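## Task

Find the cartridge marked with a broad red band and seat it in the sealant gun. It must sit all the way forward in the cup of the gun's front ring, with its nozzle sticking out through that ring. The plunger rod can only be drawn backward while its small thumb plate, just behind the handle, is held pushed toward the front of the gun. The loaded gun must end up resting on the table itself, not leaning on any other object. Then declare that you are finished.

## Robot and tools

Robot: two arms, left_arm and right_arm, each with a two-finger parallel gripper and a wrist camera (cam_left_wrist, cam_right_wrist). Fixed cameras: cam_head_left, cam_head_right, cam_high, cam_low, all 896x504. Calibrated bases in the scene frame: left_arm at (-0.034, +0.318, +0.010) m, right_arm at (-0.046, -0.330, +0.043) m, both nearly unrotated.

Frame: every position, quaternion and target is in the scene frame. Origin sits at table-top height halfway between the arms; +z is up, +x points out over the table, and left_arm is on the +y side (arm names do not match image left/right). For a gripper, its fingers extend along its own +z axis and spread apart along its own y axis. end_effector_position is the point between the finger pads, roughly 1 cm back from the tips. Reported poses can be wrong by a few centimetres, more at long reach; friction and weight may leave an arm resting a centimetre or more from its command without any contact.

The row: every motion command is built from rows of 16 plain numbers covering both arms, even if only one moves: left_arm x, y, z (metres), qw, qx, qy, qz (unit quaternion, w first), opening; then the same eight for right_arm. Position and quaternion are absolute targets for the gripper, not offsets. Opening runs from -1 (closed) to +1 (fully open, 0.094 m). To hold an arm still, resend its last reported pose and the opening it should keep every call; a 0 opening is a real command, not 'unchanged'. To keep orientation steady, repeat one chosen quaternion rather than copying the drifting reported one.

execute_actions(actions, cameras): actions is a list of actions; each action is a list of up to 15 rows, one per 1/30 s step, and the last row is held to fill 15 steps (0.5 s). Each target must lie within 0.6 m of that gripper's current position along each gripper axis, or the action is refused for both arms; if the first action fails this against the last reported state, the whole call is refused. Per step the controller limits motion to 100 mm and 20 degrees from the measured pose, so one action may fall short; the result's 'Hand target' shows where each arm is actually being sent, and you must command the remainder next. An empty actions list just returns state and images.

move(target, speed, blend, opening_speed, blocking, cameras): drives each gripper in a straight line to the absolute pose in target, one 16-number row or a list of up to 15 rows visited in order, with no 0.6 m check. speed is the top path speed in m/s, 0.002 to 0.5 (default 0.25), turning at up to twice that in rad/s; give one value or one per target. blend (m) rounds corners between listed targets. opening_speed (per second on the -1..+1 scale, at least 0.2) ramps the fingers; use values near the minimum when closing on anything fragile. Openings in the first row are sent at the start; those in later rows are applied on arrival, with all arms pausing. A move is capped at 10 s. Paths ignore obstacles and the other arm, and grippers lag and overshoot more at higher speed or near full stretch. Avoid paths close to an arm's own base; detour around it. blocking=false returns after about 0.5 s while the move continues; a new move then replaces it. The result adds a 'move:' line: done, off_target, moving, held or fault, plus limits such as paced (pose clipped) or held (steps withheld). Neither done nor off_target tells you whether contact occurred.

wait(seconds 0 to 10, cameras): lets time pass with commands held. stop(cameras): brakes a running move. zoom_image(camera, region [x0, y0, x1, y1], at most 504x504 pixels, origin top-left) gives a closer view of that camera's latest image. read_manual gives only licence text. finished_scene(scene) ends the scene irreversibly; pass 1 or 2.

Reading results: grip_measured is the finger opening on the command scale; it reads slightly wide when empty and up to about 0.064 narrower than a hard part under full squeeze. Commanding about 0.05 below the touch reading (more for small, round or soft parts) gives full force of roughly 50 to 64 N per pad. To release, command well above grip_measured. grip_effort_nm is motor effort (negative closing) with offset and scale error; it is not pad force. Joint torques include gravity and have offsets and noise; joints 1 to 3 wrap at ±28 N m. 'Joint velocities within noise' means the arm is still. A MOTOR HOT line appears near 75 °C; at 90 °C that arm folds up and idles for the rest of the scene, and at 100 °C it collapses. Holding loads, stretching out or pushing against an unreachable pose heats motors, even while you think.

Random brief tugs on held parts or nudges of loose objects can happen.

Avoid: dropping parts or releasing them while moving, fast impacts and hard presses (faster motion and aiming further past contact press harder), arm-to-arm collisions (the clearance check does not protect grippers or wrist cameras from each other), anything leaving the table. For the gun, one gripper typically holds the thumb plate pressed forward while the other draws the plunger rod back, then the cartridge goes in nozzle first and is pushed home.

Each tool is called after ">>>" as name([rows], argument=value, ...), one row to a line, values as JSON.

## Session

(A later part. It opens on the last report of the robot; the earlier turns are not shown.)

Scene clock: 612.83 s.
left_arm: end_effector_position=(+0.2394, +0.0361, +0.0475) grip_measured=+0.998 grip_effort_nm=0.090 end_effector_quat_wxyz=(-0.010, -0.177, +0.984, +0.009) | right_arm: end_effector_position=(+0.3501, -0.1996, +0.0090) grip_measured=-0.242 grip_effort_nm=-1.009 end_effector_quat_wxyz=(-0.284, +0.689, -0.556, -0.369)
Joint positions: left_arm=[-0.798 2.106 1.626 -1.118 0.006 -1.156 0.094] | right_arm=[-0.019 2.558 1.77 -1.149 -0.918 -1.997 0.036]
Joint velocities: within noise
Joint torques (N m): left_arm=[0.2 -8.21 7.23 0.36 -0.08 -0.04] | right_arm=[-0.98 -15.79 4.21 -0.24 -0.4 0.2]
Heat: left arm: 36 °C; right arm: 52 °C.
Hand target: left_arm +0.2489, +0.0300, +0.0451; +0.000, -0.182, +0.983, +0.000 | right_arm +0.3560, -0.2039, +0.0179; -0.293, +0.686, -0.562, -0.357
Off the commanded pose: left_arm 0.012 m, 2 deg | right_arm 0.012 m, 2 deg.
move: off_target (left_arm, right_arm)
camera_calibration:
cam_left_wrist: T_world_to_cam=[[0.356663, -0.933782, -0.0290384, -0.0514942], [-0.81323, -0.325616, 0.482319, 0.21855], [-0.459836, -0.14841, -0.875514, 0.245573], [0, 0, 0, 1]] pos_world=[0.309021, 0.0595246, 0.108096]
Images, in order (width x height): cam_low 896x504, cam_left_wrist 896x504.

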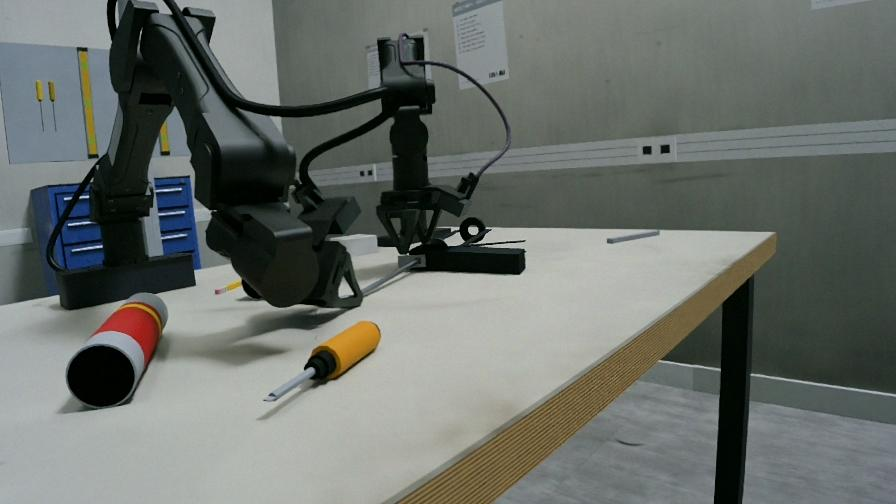

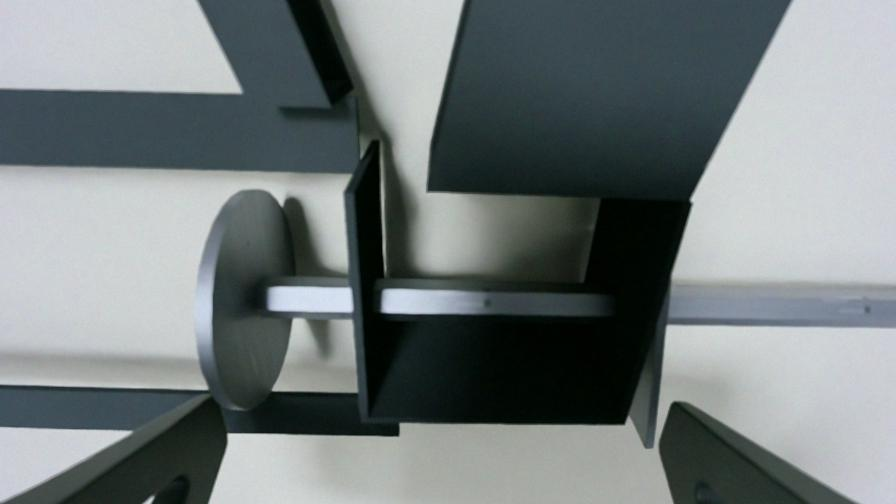

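>>> move([
  [0.2550,0.0200,0.052,0.0,-0.1822,0.9833,0.0,1.0,0.356,-0.204,0.018,0.2928,-0.6861,0.5625,0.3571,-0.6],
], speed=0.1, cameras=["cam_left_wrist"])

Scene clock: 624.27 s.
left_arm: end_effector_position=(+0.2502, +0.0308, +0.0493) grip_measured=+0.999 grip_effort_nm=0.090 end_effector_quat_wxyz=(-0.008, -0.187, +0.982, +0.008) | right_arm: end_effector_position=(+0.3509, -0.2014, +0.0089) grip_measured=-0.242 grip_effort_nm=-1.004 end_effector_quat_wxyz=(-0.285, +0.687, -0.558, -0.368)
Joint positions: left_arm=[-0.789 2.144 1.694 -1.142 0.005 -1.166 0.094] | right_arm=[-0.024 2.558 1.77 -1.147 -0.918 -1.996 0.036]
Joint velocities: within noise
Joint torques (N m): left_arm=[-0.28 -8.44 8.73 0.11 -0.08 -0.14] | right_arm=[-0.68 -15.79 4.22 -0.26 -0.41 0.18]
Heat: left arm: 35 °C; right arm: 53 °C.
Hand target: left_arm +0.2574, +0.0232, +0.0514; +0.000, -0.191, +0.982, +0.001 | right_arm +0.3562, -0.2044, +0.0179; -0.293, +0.686, -0.563, -0.357
Off the commanded pose: left_arm 0.012 m, 1 deg | right_arm 0.011 m, 2 deg.
move: off_target (left_arm, right_arm)
camera_calibration:
cam_left_wrist: T_world_to_cam=[[0.375297, -0.926552, -0.0255561, -0.0653664], [-0.808742, -0.3408, 0.479367, 0.224189], [-0.452868, -0.159236, -0.877243, 0.249995], [0, 0, 0, 1]] pos_world=[0.319057, 0.0556464, 0.110167]
Images, in order (width x height): cam_left_wrist 896x504.

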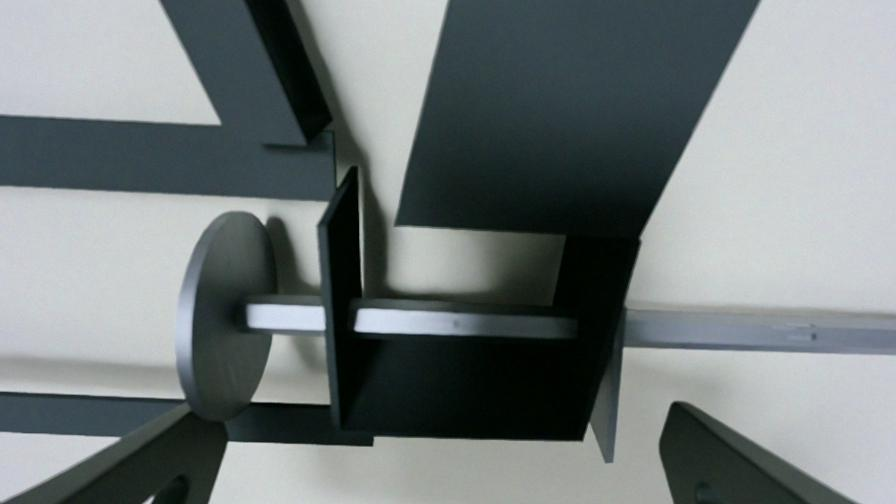

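>>> move([
  [0.2530,0.0250,0.034,0.0,-0.1822,0.9833,0.0,1.0,0.356,-0.204,0.018,0.2928,-0.6861,0.5625,0.3571,-0.6],
], speed=0.1, cameras=["cam_left_wrist"])

Scene clock: 634.77 s.
left_arm: end_effector_position=(+0.2496, +0.0309, +0.0421) grip_measured=+0.999 grip_effort_nm=0.090 end_effector_quat_wxyz=(-0.007, -0.187, +0.982, +0.005) | right_arm: end_effector_position=(+0.3509, -0.2014, +0.0089) grip_measured=-0.242 grip_effort_nm=-1.004 end_effector_quat_wxyz=(-0.285, +0.687, -0.558, -0.368)
Joint positions: left_arm=[-0.789 2.144 1.665 -1.109 0.006 -1.166 0.094] | right_arm=[-0.024 2.558 1.77 -1.147 -0.918 -1.996 0.036]
Joint velocities: within noise
Joint torques (N m): left_arm=[-0.55 -8.65 5.07 0.5 -0.05 0.04] | right_arm=[-0.58 -15.79 4.21 -0.26 -0.41 0.18]
Heat: left arm: 35 °C; right arm: 53 °C.
Hand target: left_arm +0.2528, +0.0249, +0.0343; +0.000, -0.182, +0.983, -0.001 | right_arm +0.3560, -0.2040, +0.0179; -0.293, +0.686, -0.562, -0.357
Off the commanded pose: left_arm 0.011 m, 1 deg | right_arm 0.011 m, 2 deg.
move: off_target (left_arm, right_arm)
camera_calibration:
cam_left_wrist: T_world_to_cam=[[0.375374, -0.926642, -0.0207196, -0.0654197], [-0.80976, -0.338739, 0.479109, 0.227452], [-0.450981, -0.163067, -0.877511, 0.243128], [0, 0, 0, 1]] pos_world=[0.318384, 0.0560723, 0.103018]
Images, in order (width x height): cam_left_wrist 896x504.

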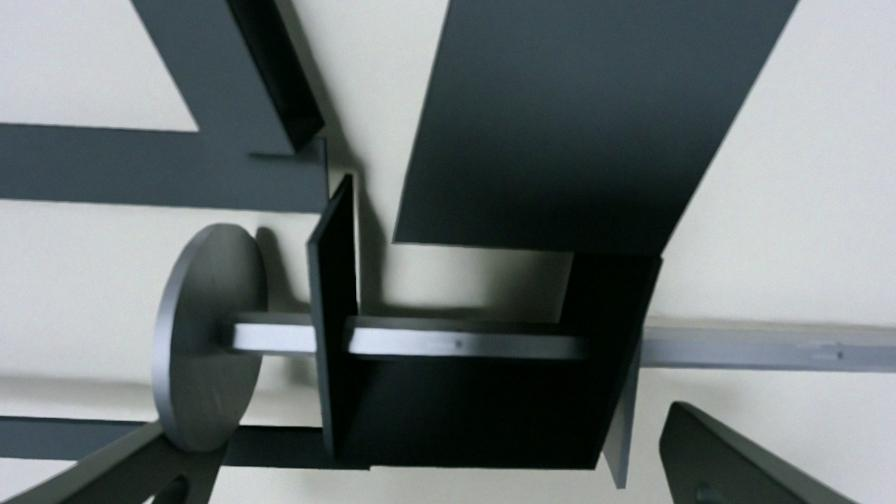

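>>> move([
  [0.2520,0.0270,0.021,0.0,-0.1822,0.9833,0.0,1.0,0.356,-0.204,0.018,0.2928,-0.6861,0.5625,0.3571,-0.6],
], speed=0.06, cameras=["cam_left_wrist","cam_low"])

Scene clock: 650.33 s.
left_arm: end_effector_position=(+0.2503, +0.0318, +0.0316) grip_measured=+0.999 grip_effort_nm=0.076 end_effector_quat_wxyz=(-0.002, -0.182, +0.983, +0.003) | right_arm: end_effector_position=(+0.3509, -0.2014, +0.0089) grip_measured=-0.242 grip_effort_nm=-1.004 end_effector_quat_wxyz=(-0.285, +0.687, -0.558, -0.368)
Joint positions: left_arm=[-0.789 2.144 1.622 -1.055 0 -1.157 0.094] | right_arm=[-0.024 2.558 1.77 -1.147 -0.918 -1.996 0.036]
Joint velocities: within noise
Joint torques (N m): left_arm=[-0.47 -8.16 5.11 0.46 -0.05 0.07] | right_arm=[-0.58 -15.79 4.22 -0.26 -0.41 0.18]
Heat: left arm: 35 °C; right arm: 54 °C.
Hand target: left_arm +0.2524, +0.0282, +0.0212; +0.002, -0.178, +0.984, +0.002 | right_arm +0.3560, -0.2040, +0.0179; -0.293, +0.686, -0.562, -0.357
Off the commanded pose: left_arm 0.012 m, 0 deg | right_arm 0.011 m, 2 deg.
move: off_target (left_arm, right_arm)
camera_calibration:
cam_left_wrist: T_world_to_cam=[[0.366963, -0.930143, -0.013144, -0.0631257], [-0.81849, -0.329564, 0.470598, 0.235497], [-0.442055, -0.161934, -0.88225, 0.232241], [0, 0, 0, 1]] pos_world=[0.31858, 0.056503, 0.0932403]
Images, in order (width x height): cam_low 896x504, cam_left_wrist 896x504.

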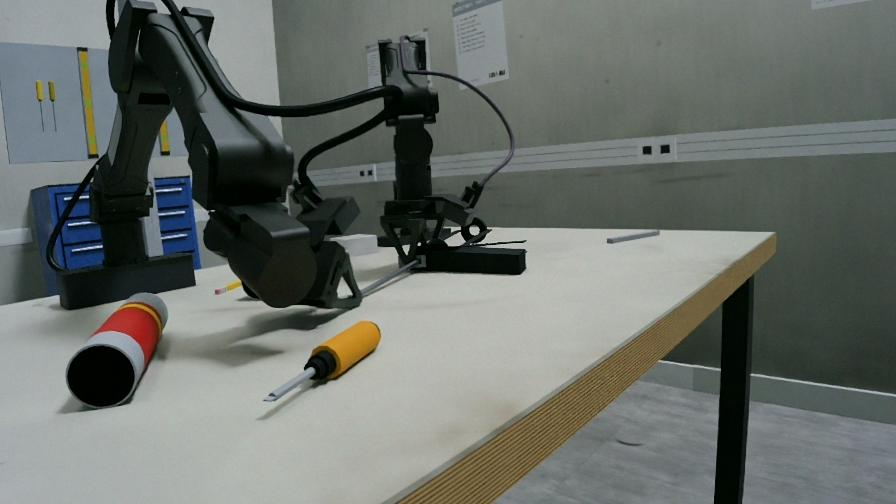

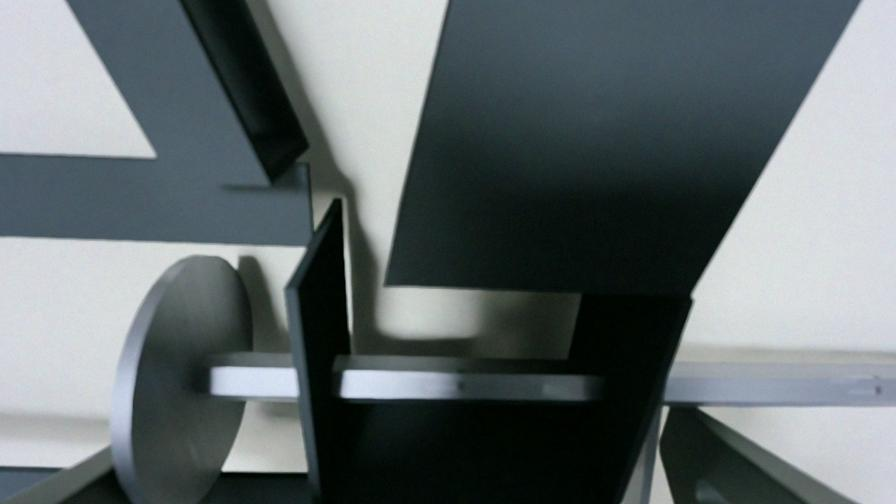

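>>> move([
  [0.2520,0.0270,0.021,0.0,-0.1822,0.9833,0.0,1.0,0.356,-0.204,0.018,0.2928,-0.6861,0.5625,0.3571,0.2],
  [0.2520,0.0270,0.021,0.0,-0.1822,0.9833,0.0,0.15,0.356,-0.204,0.018,0.2928,-0.6861,0.5625,0.3571,0.2],
], speed=0.06, opening_speed=0.5, cameras=["cam_left_wrist","cam_low","cam_right_wrist"])

Scene clock: 672.63 s.
left_arm: end_effector_position=(+0.2491, +0.0330, +0.0309) grip_measured=+0.184 grip_effort_nm=-1.013 end_effector_quat_wxyz=(-0.004, -0.182, +0.983, +0.005) | right_arm: end_effector_position=(+0.3509, -0.2014, +0.0089) grip_measured=+0.198 grip_effort_nm=0.139 end_effector_quat_wxyz=(-0.284, +0.686, -0.560, -0.368)
Joint positions: left_arm=[-0.789 2.144 1.619 -1.058 0 -1.157 0.056] | right_arm=[-0.024 2.558 1.77 -1.147 -0.918 -1.991 0.056]
Joint velocities: within noise
Joint torques (N m): left_arm=[-0.5 -8.23 5.38 0.49 -0.01 -0.06] | right_arm=[-0.57 -15.8 4.21 -0.25 -0.4 0.14]
Heat: left arm: 35 °C; right arm: 54 °C.
Hand target: left_arm +0.2515, +0.0275, +0.0212; +0.000, -0.182, +0.983, +0.001 | right_arm +0.3560, -0.2040, +0.0179; -0.292, +0.686, -0.563, -0.357
Off the commanded pose: left_arm 0.012 m, 1 deg | right_arm 0.011 m, 2 deg.
move: off_target (left_arm, right_arm); target 2's new opening was sent with left_arm's hand 0.012 m and 0 deg from that target
camera_calibration:
cam_left_wrist: T_world_to_cam=[[0.366894, -0.930073, -0.0187851, -0.0613446], [-0.816455, -0.331621, 0.472682, 0.234742], [-0.445858, -0.158087, -0.881033, 0.232041], [0, 0, 0, 1]] pos_world=[0.31762, 0.0574732, 0.0923253]
cam_right_wrist: T_world_to_cam=[[0.980084, 0.196607, -0.0279411, -0.303693], [0.153477, -0.83922, -0.521684, -0.178169], [-0.126015, 0.507006, -0.852681, 0.236535], [0, 0, 0, 1]] pos_world=[0.354796, -0.209739, 0.100255]
Images, in order (width x height): cam_low 896x504, cam_left_wrist 896x504, cam_right_wrist 896x504.

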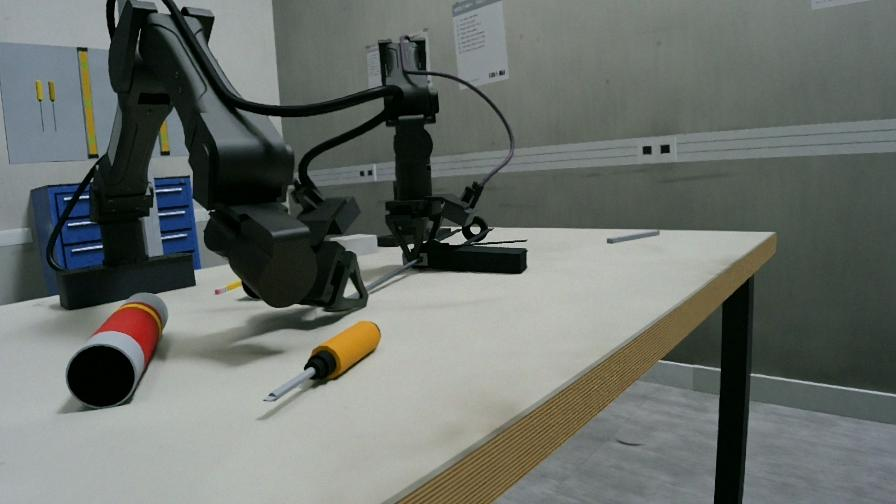

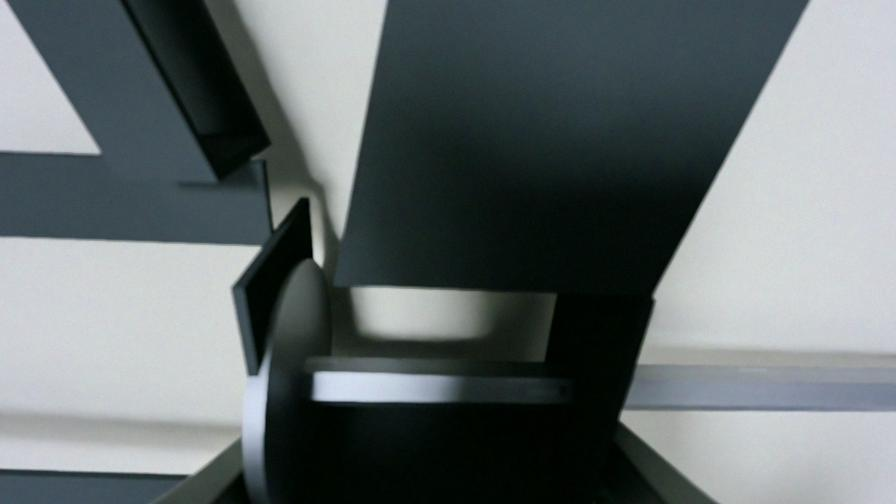

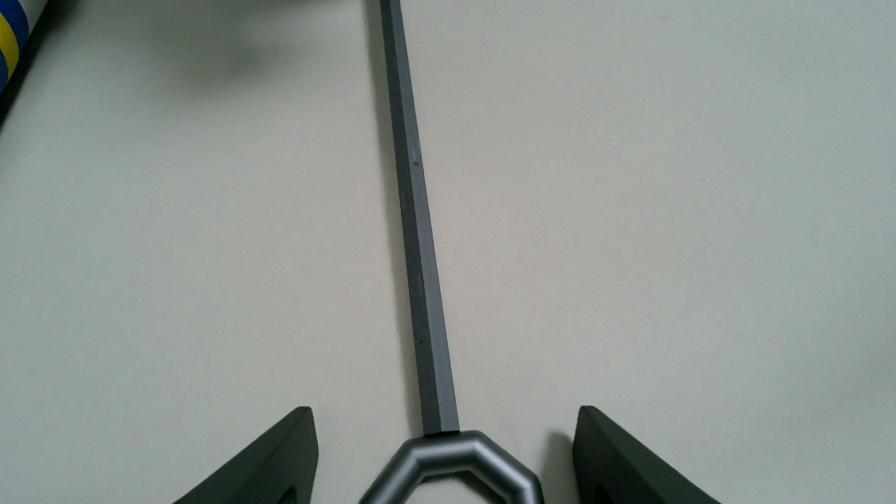

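>>> move([
  [0.2520,0.0270,0.021,0.0,-0.1822,0.9833,0.0,0.4,0.356,-0.204,0.018,0.2928,-0.6861,0.5625,0.3571,0.3],
  [0.2520,0.0270,0.12,0.0,-0.1822,0.9833,0.0,0.4,0.356,-0.204,0.018,0.2928,-0.6861,0.5625,0.3571,0.3],
  [0.23,0.13,0.20,0.0,-0.1822,0.9833,0.0,0.4,0.365,-0.235,0.045,0.2928,-0.6861,0.5625,0.3571,0.3],
], speed=0.1, opening_speed=1.0)

Scene clock: 766.00 s.
left_arm: end_effector_position=(+0.2378, +0.1197, +0.1891) grip_measured=+0.398 grip_effort_nm=0.090 end_effector_quat_wxyz=(-0.003, -0.191, +0.982, -0.001) | right_arm: end_effector_position=(+0.3621, -0.2345, +0.0350) grip_measured=+0.298 grip_effort_nm=0.134 end_effector_quat_wxyz=(-0.287, +0.675, -0.573, -0.365)
Joint positions: left_arm=[-0.628 1.845 1.824 -1.553 0.006 -1.014 0.066] | right_arm=[-0.1 2.558 1.88 -1.315 -0.899 -2.054 0.061]
Joint velocities: within noise
Joint torques (N m): left_arm=[0.34 -10.59 5.29 -0.11 0.02 0.18] | right_arm=[-0.54 -14.58 7.28 -0.78 -0.34 -0.18]
Heat: left arm: 35 °C; right arm: 57 °C.
Hand target: left_arm +0.2297, +0.1266, +0.2002; -0.002, -0.186, +0.983, -0.004 | right_arm +0.3665, -0.2379, +0.0450; -0.293, +0.682, -0.568, -0.356
Off the commanded pose: left_arm 0.017 m, 1 deg | right_arm 0.010 m, 2 deg.
joint sent to its limit (left arm) — joint 4 (wrist pitch), lower limit. The joint targets still meet the commanded pose.
move: off_target (left_arm)
camera_calibration:
cam_left_wrist: T_world_to_cam=[[0.384034, -0.923293, -0.00687768, 0.0192823], [-0.811475, -0.341059, 0.474539, 0.179041], [-0.440484, -0.176658, -0.880208, 0.380869], [0, 0, 0, 1]] pos_world=[0.305649, 0.14615, 0.250414]
cam_right_wrist: T_world_to_cam=[[0.985958, 0.163199, -0.0354065, -0.317099], [0.121102, -0.844733, -0.521306, -0.183632], [-0.114986, 0.509698, -0.852635, 0.273576], [0, 0, 0, 1]] pos_world=[0.366342, -0.242811, 0.126305]

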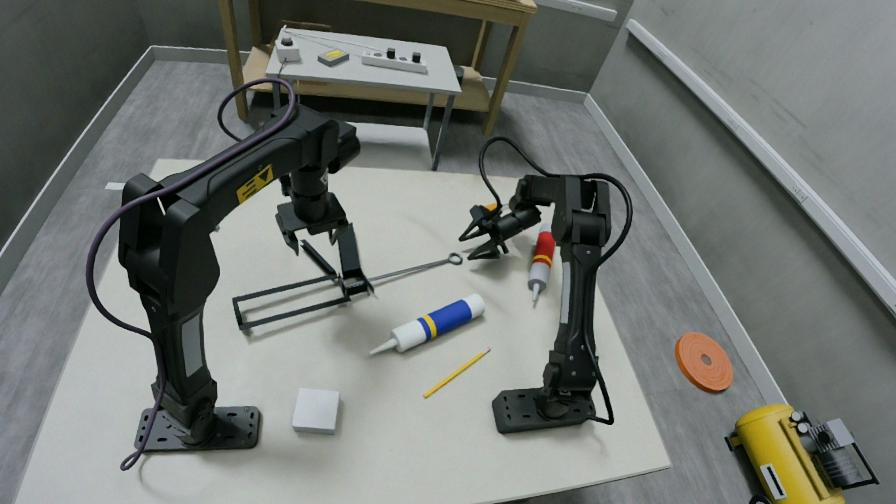

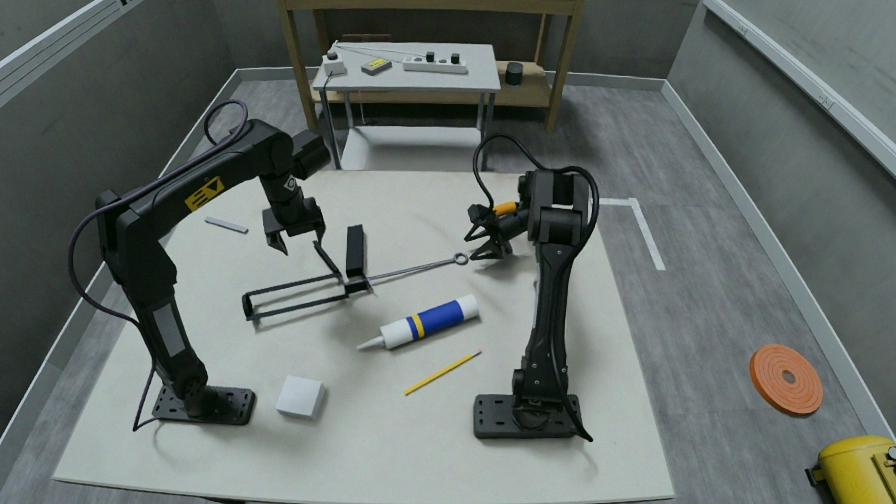

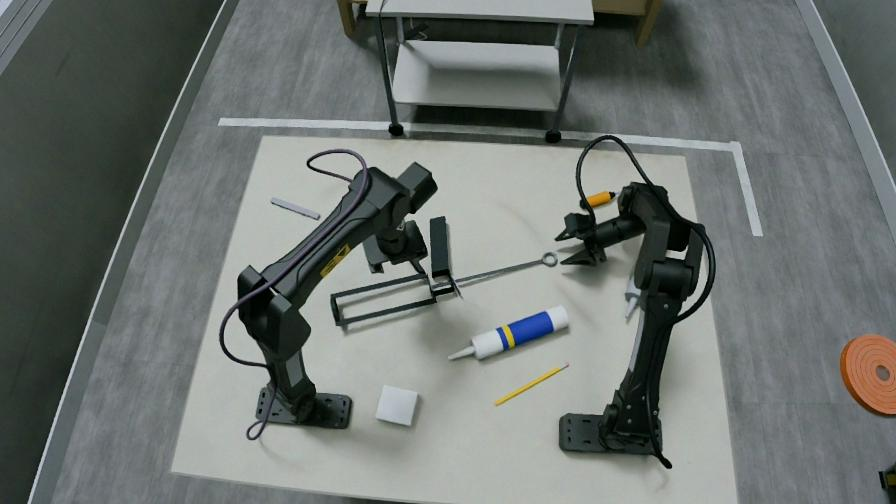

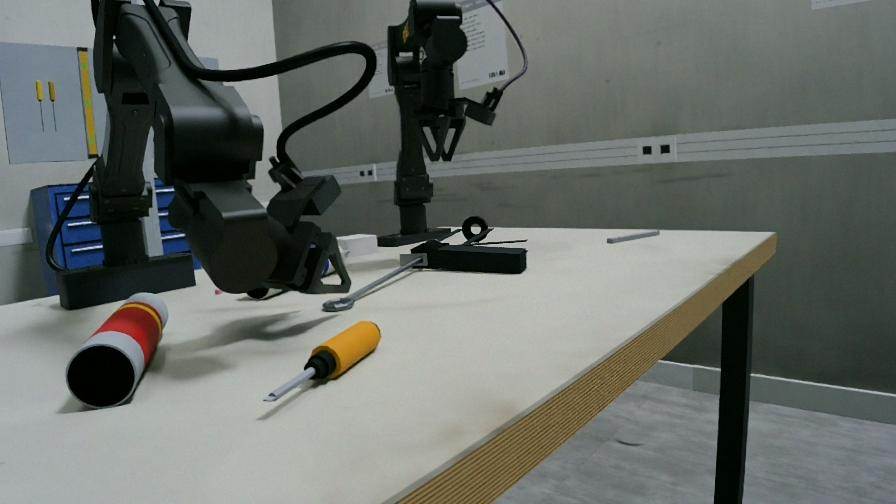

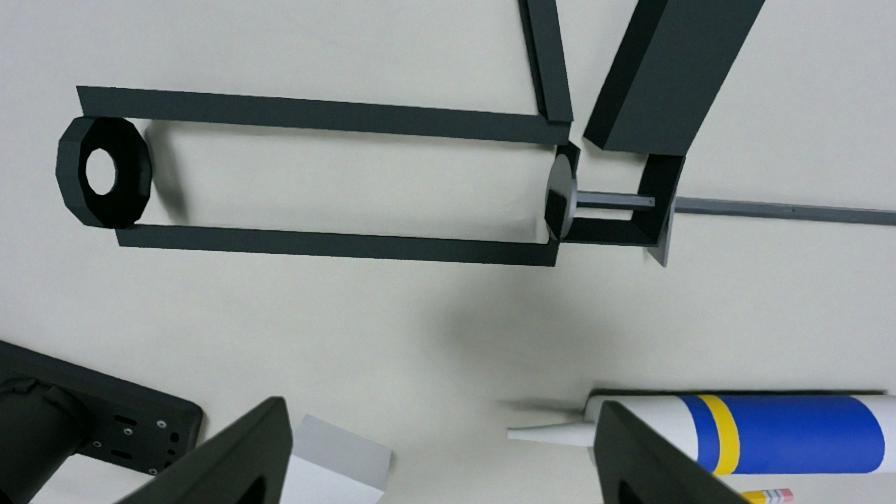

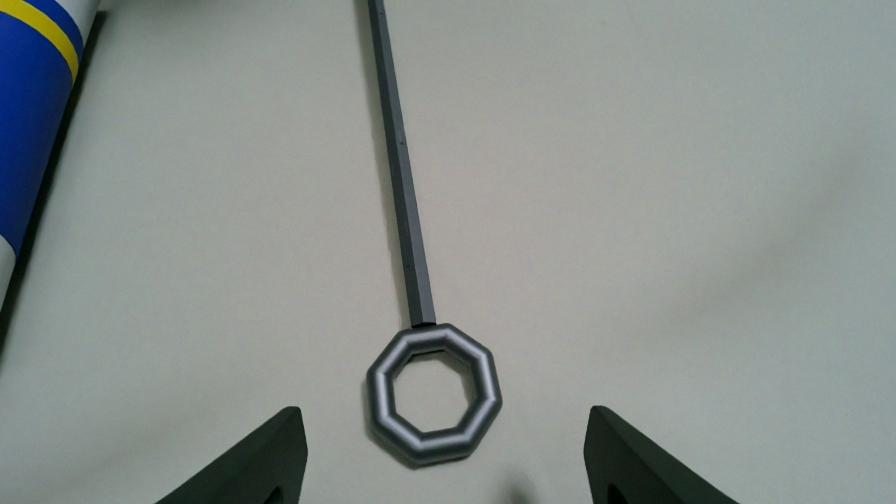

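>>> move([
  [0.2297,0.1266,0.2002,0.0,-0.1822,0.9833,0.0,0.4,0.375,-0.28,0.14,0.2928,-0.6861,0.5625,0.3571,0.6],
  [0.20,0.17,0.24,0.0,-0.1822,0.9833,0.0,0.4,0.345,-0.40,0.19,0.0,0.2164,0.9763,0.0,1.0],
], speed=0.2, blend=0.03)

Scene clock: 791.17 s.
left_arm: end_effector_position=(+0.2077, +0.1592, +0.2324) grip_measured=+0.398 grip_effort_nm=0.090 end_effector_quat_wxyz=(+0.043, -0.182, +0.981, -0.046) | right_arm: end_effector_position=(+0.3415, -0.4013, +0.1902) grip_measured=+0.998 grip_effort_nm=0.134 end_effector_quat_wxyz=(+0.000, +0.214, +0.977, +0.006)
Joint positions: left_arm=[-0.579 1.576 1.686 -1.555 0.006 -0.948 0.066] | right_arm=[-0.179 2.067 2.006 -1.509 -0.013 0.241 0.094]
Joint velocities: within noise
Joint torques (N m): left_arm=[0.55 -8.03 5.11 0.14 -0.01 0.2] | right_arm=[0.65 -9.48 8.66 0 0.08 0.13]
Heat: left arm: 35 °C; right arm: 54 °C.
Hand target: left_arm +0.1994, +0.1679, +0.2389; +0.046, -0.178, +0.982, -0.044 | right_arm +0.3438, -0.4006, +0.1905; -0.003, +0.218, +0.976, +0.001
Off the commanded pose: left_arm 0.015 m, 7 deg | right_arm 0.004 m, 1 deg.
joint sent to its limit (left arm) — joint 4 (wrist pitch), lower limit. The joint targets are off in orientation, not in position.
move: off_target (left_arm)
camera_calibration:
cam_left_wrist: T_world_to_cam=[[0.363421, -0.926374, 0.0987759, 0.047824], [-0.8647, -0.295953, 0.405839, 0.167381], [-0.346726, -0.232902, -0.908591, 0.408809], [0, 0, 0, 1]] pos_world=[0.269099, 0.189052, 0.298787]
cam_right_wrist: T_world_to_cam=[[-0.430962, -0.902368, -0.00194956, -0.214231], [-0.824164, 0.39273, 0.408065, 0.401602], [-0.367459, 0.177467, -0.912951, 0.452934], [0, 0, 0, 1]] pos_world=[0.405095, -0.431418, 0.24921]

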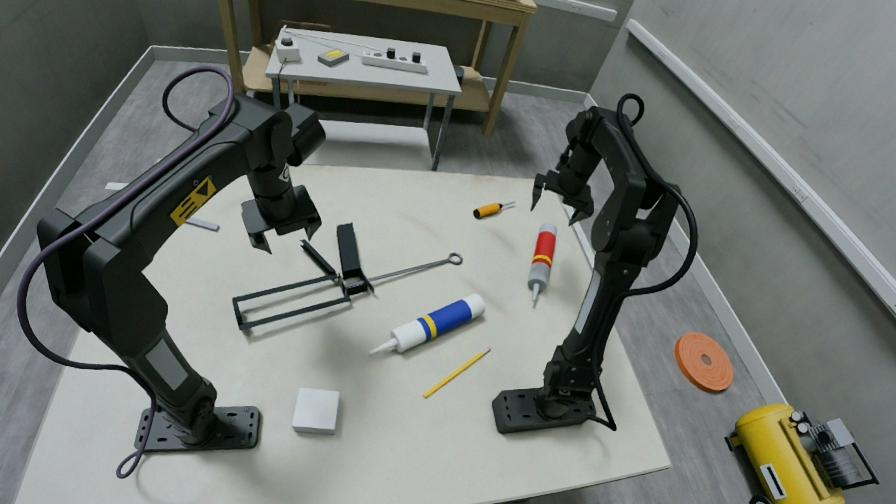

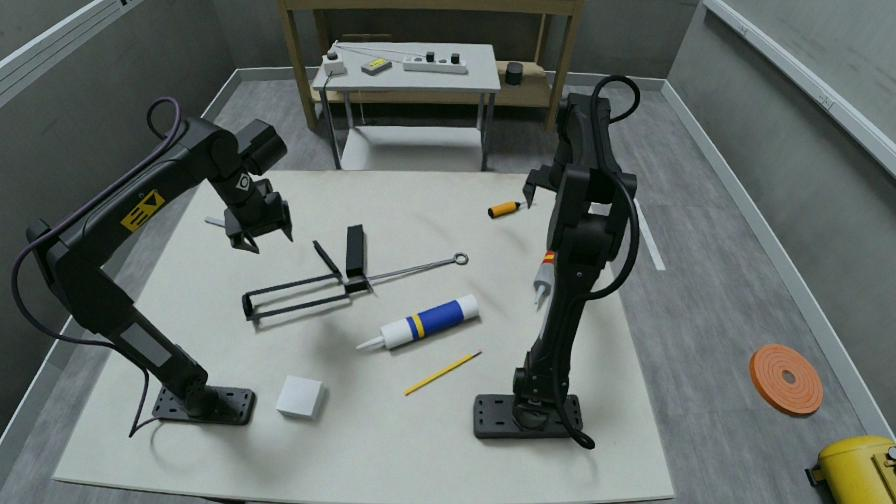

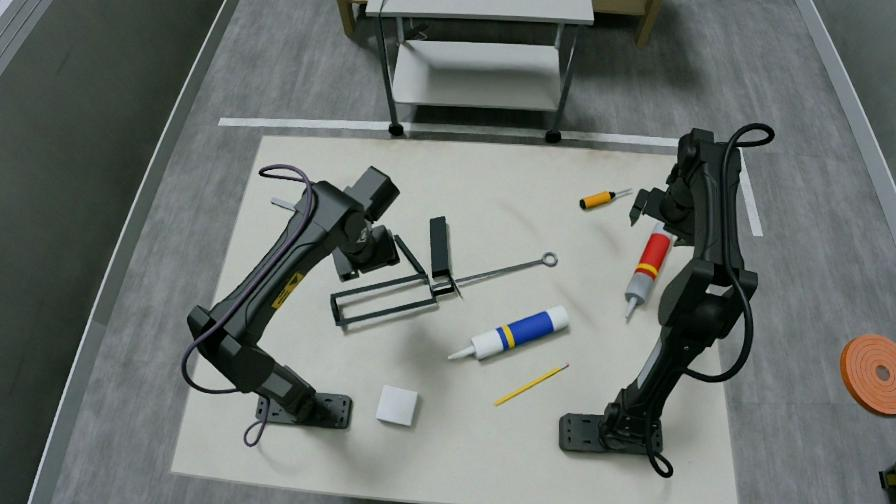

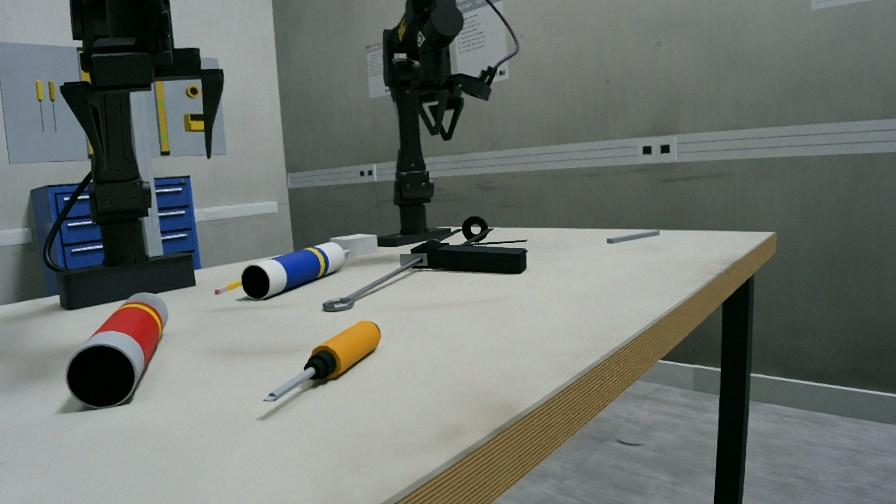

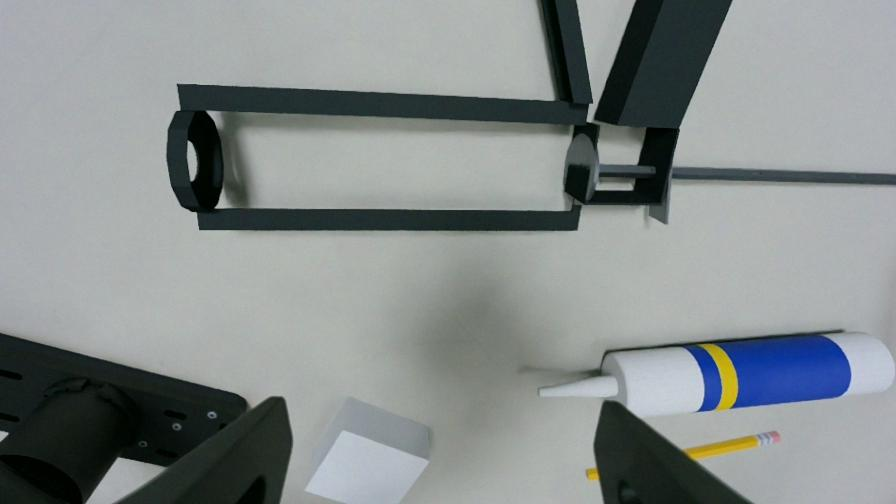

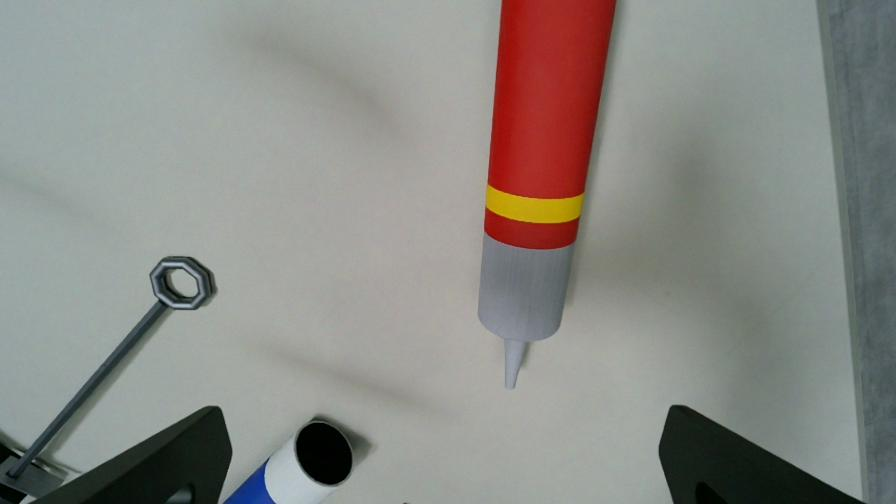

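>>> move([
  [0.20,0.17,0.24,0.043,-0.182,0.981,-0.046,0.4,0.358,-0.452,0.09,0.0,0.2164,0.9763,0.0,1.0],
], speed=0.12, cameras=["cam_right_wrist","cam_low"])

Scene clock: 818.43 s.
left_arm: end_effector_position=(+0.2096, +0.1622, +0.2324) grip_measured=+0.398 grip_effort_nm=0.100 end_effector_quat_wxyz=(+0.043, -0.187, +0.980, -0.045) | right_arm: end_effector_position=(+0.3574, -0.4469, +0.0968) grip_measured=+0.998 grip_effort_nm=0.134 end_effector_quat_wxyz=(+0.002, +0.222, +0.975, +0.005)
Joint positions: left_arm=[-0.566 1.576 1.686 -1.555 0.006 -0.945 0.066] | right_arm=[-0.277 2.172 1.796 -1.192 -0.01 0.158 0.094]
Joint velocities: within noise
Joint torques (N m): left_arm=[0.59 -8.25 5.11 0.11 0.01 0.15] | right_arm=[-0.39 -11.03 5.44 0.39 0.07 -0.18]
Heat: left arm: 35 °C; right arm: 51 °C.
Hand target: left_arm +0.2004, +0.1697, +0.2395; +0.044, -0.183, +0.981, -0.047 | right_arm +0.3571, -0.4503, +0.0899; +0.000, +0.216, +0.976, +0.001
Off the commanded pose: left_arm 0.015 m, 1 deg | right_arm 0.009 m, 1 deg.
joint sent to its limit (left arm) — joint 4 (wrist pitch), lower limit. The joint targets still meet the commanded pose.
move: off_target (left_arm)
camera_calibration:
cam_right_wrist: T_world_to_cam=[[-0.444759, -0.89565, 0.000352661, -0.240985], [-0.819287, 0.406998, 0.403883, 0.475666], [-0.361882, 0.179342, -0.91481, 0.380652], [0, 0, 0, 1]] pos_world=[0.420278, -0.4777, 0.156196]
Images, in order (width x height): cam_low 896x504, cam_right_wrist 896x504.

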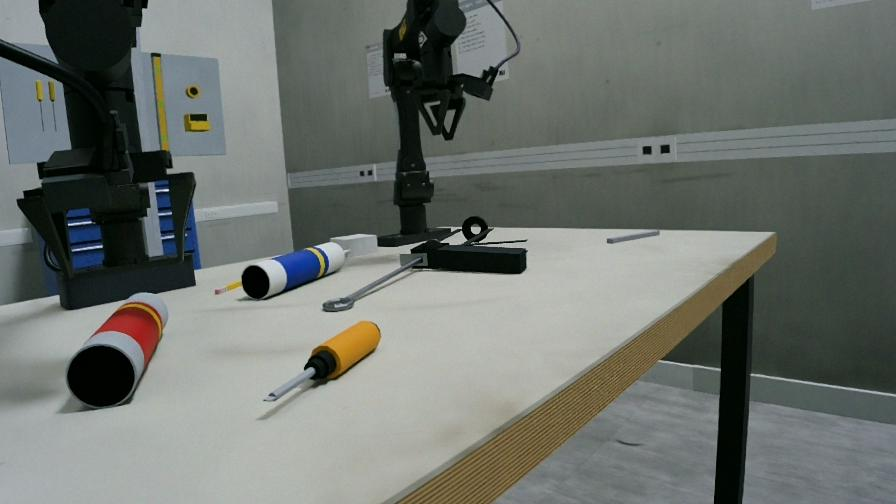

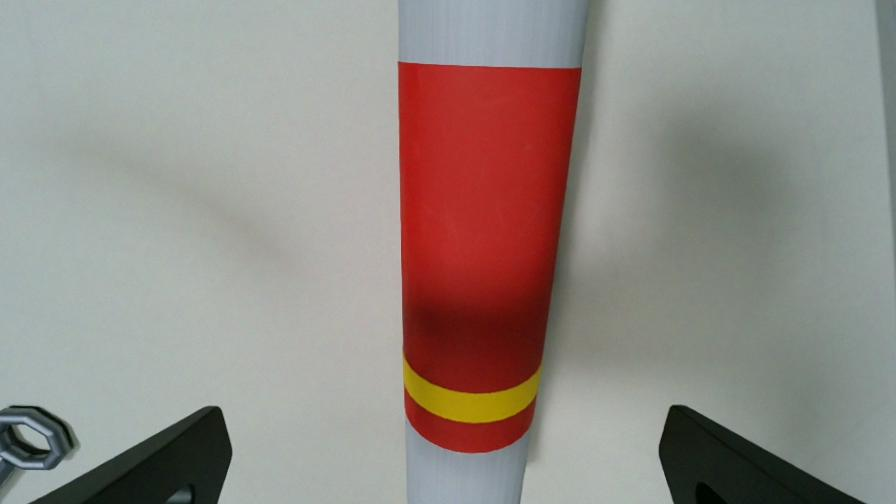

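>>> move([
  [0.20,0.17,0.24,0.043,-0.182,0.981,-0.046,0.4,0.3605,-0.462,0.05,0.0,0.2334,0.9724,0.0,1.0],
  [0.20,0.17,0.24,0.043,-0.182,0.981,-0.046,0.4,0.3605,-0.463,0.023,0.0,0.2334,0.9724,0.0,1.0],
], speed=0.1, cameras=["cam_right_wrist","cam_low"])

Scene clock: 839.33 s.
left_arm: end_effector_position=(+0.2096, +0.1622, +0.2324) grip_measured=+0.398 grip_effort_nm=0.090 end_effector_quat_wxyz=(+0.043, -0.186, +0.981, -0.045) | right_arm: end_effector_position=(+0.3611, -0.4596, +0.0312) grip_measured=+0.998 grip_effort_nm=0.134 end_effector_quat_wxyz=(+0.003, +0.234, +0.972, +0.005)
Joint positions: left_arm=[-0.566 1.576 1.686 -1.555 0.006 -0.944 0.066] | right_arm=[-0.303 2.264 1.679 -0.982 -0.01 0.156 0.094]
Joint velocities: within noise
Joint torques (N m): left_arm=[0.4 -8.39 5.07 0.13 0.05 0.17] | right_arm=[-0.47 -11.3 5.23 0.37 0.07 -0.08]
Heat: left arm: 35 °C; right arm: 49 °C.
Hand target: left_arm +0.2004, +0.1697, +0.2395; +0.044, -0.182, +0.981, -0.047 | right_arm +0.3592, -0.4630, +0.0233; +0.000, +0.233, +0.972, +0.001
Off the commanded pose: left_arm 0.015 m, 0 deg | right_arm 0.009 m, 1 deg.
joint sent to its limit (left arm) — joint 4 (wrist pitch), lower limit. The joint targets still meet the commanded pose.
move: off_target (left_arm)
camera_calibration:
cam_right_wrist: T_world_to_cam=[[-0.466606, -0.884465, 0.0000961959, -0.237668], [-0.809645, 0.427178, 0.402486, 0.516266], [-0.356026, 0.187724, -0.915426, 0.325979], [0, 0, 0, 1]] pos_world=[0.423152, -0.491941, 0.0906428]
Images, in order (width x height): cam_low 896x504, cam_right_wrist 896x504.

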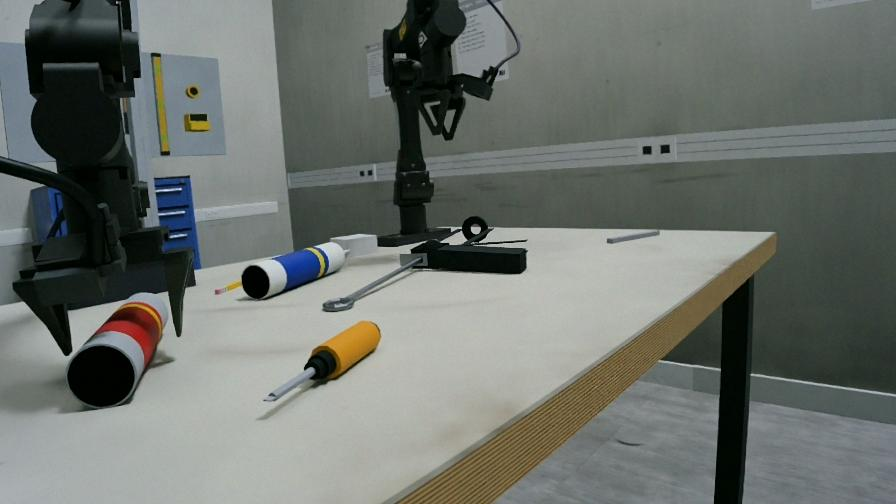

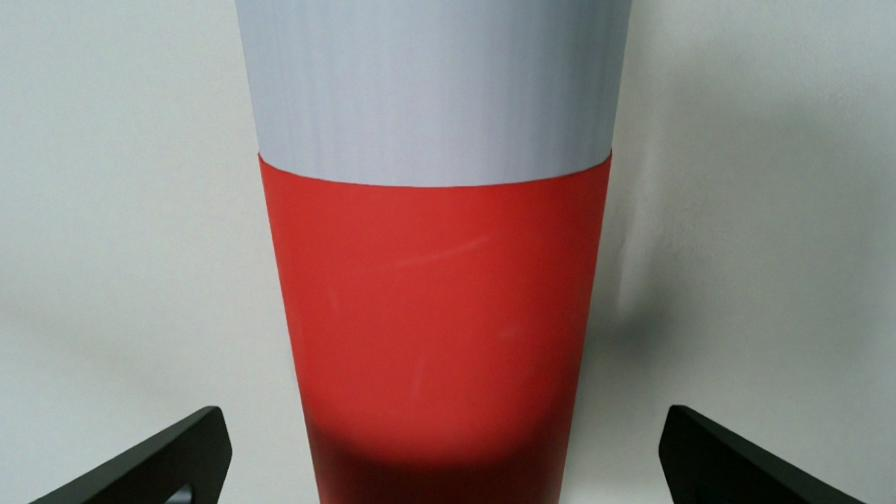

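>>> move([
  [0.22,0.25,0.24,0.043,-0.182,0.981,-0.046,0.4,0.3605,-0.463,0.023,0.0,0.2334,0.9724,0.0,-0.2],
  [0.24,0.36,0.22,0.0,-0.182,0.983,0.0,1.0,0.3605,-0.463,0.12,0.0,0.2334,0.9724,0.0,-0.2],
], speed=0.1, opening_speed=0.8, cameras=["cam_right_wrist","cam_low","cam_high"])

Scene clock: 896.67 s.
left_arm: end_effector_position=(+0.2420, +0.3582, +0.2151) grip_measured=+0.998 grip_effort_nm=0.115 end_effector_quat_wxyz=(+0.029, -0.191, +0.981, -0.011) | right_arm: end_effector_position=(+0.3536, -0.4568, +0.0856) grip_measured=+0.023 grip_effort_nm=-1.009 end_effector_quat_wxyz=(-0.037, +0.233, +0.972, +0.007)
Joint positions: left_arm=[0.155 1.58 1.623 -1.555 0.019 -0.232 0.094] | right_arm=[-0.301 2.259 1.891 -1.278 -0.008 0.156 0.048]
Joint velocities: within noise
Joint torques (N m): left_arm=[0.06 -4.71 7.77 0.03 -0.12 0.17] | right_arm=[-0.32 -17.5 9.65 -0.21 0.06 -0.06]
Heat: left arm: 34 °C; right arm: 55 °C.
Hand target: left_arm +0.2408, +0.3615, +0.2195; +0.026, -0.185, +0.982, -0.002 | right_arm +0.3607, -0.4623, +0.1191; +0.001, +0.233, +0.973, +0.000
Off the commanded pose: left_arm 0.006 m, 4 deg | right_arm 0.036 m, 4 deg.
joint sent to its limit (left arm) — joint 4 (wrist pitch), lower limit. The joint targets are off in orientation, not in position.
move: off_target (left_arm, right_arm); target 2's new opening was sent with left_arm's hand 0.006 m and 4 deg from that target
camera_calibration:
cam_right_wrist: T_world_to_cam=[[-0.464623, -0.885381, 0.0150593, -0.241065], [-0.776894, 0.415735, 0.472864, 0.46423], [-0.424925, 0.208004, -0.881007, 0.403269], [0, 0, 0, 1]] pos_world=[0.420013, -0.490313, 0.139395]
Images, in order (width x height): cam_high 896x504, cam_low 896x504, cam_right_wrist 896x504.

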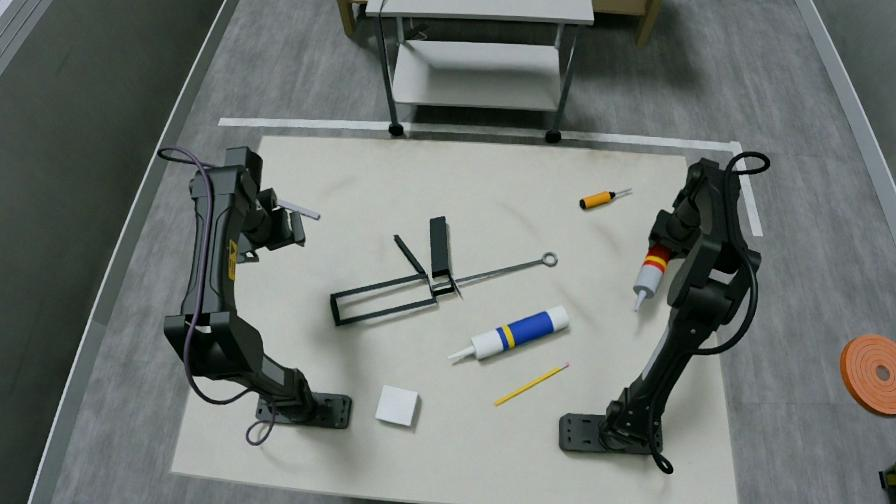

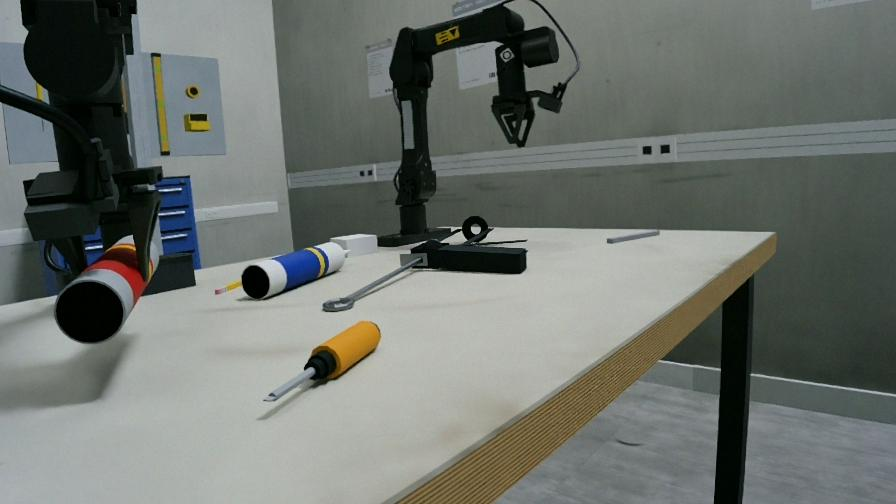

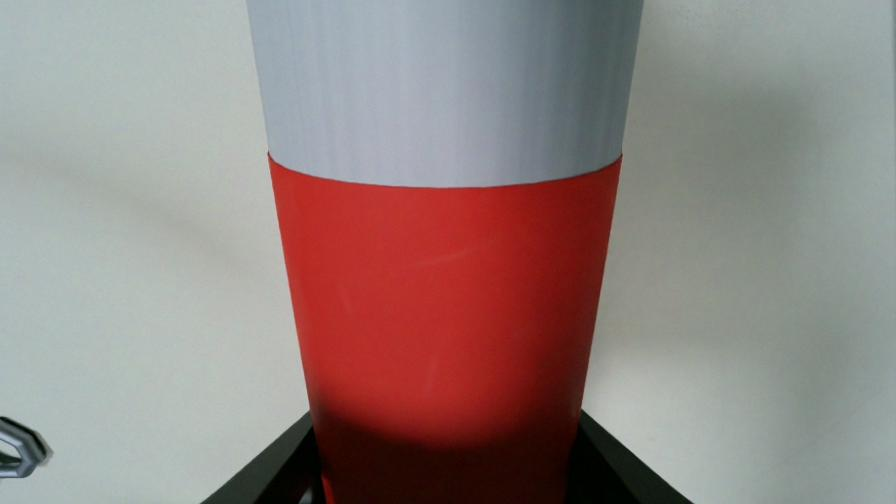

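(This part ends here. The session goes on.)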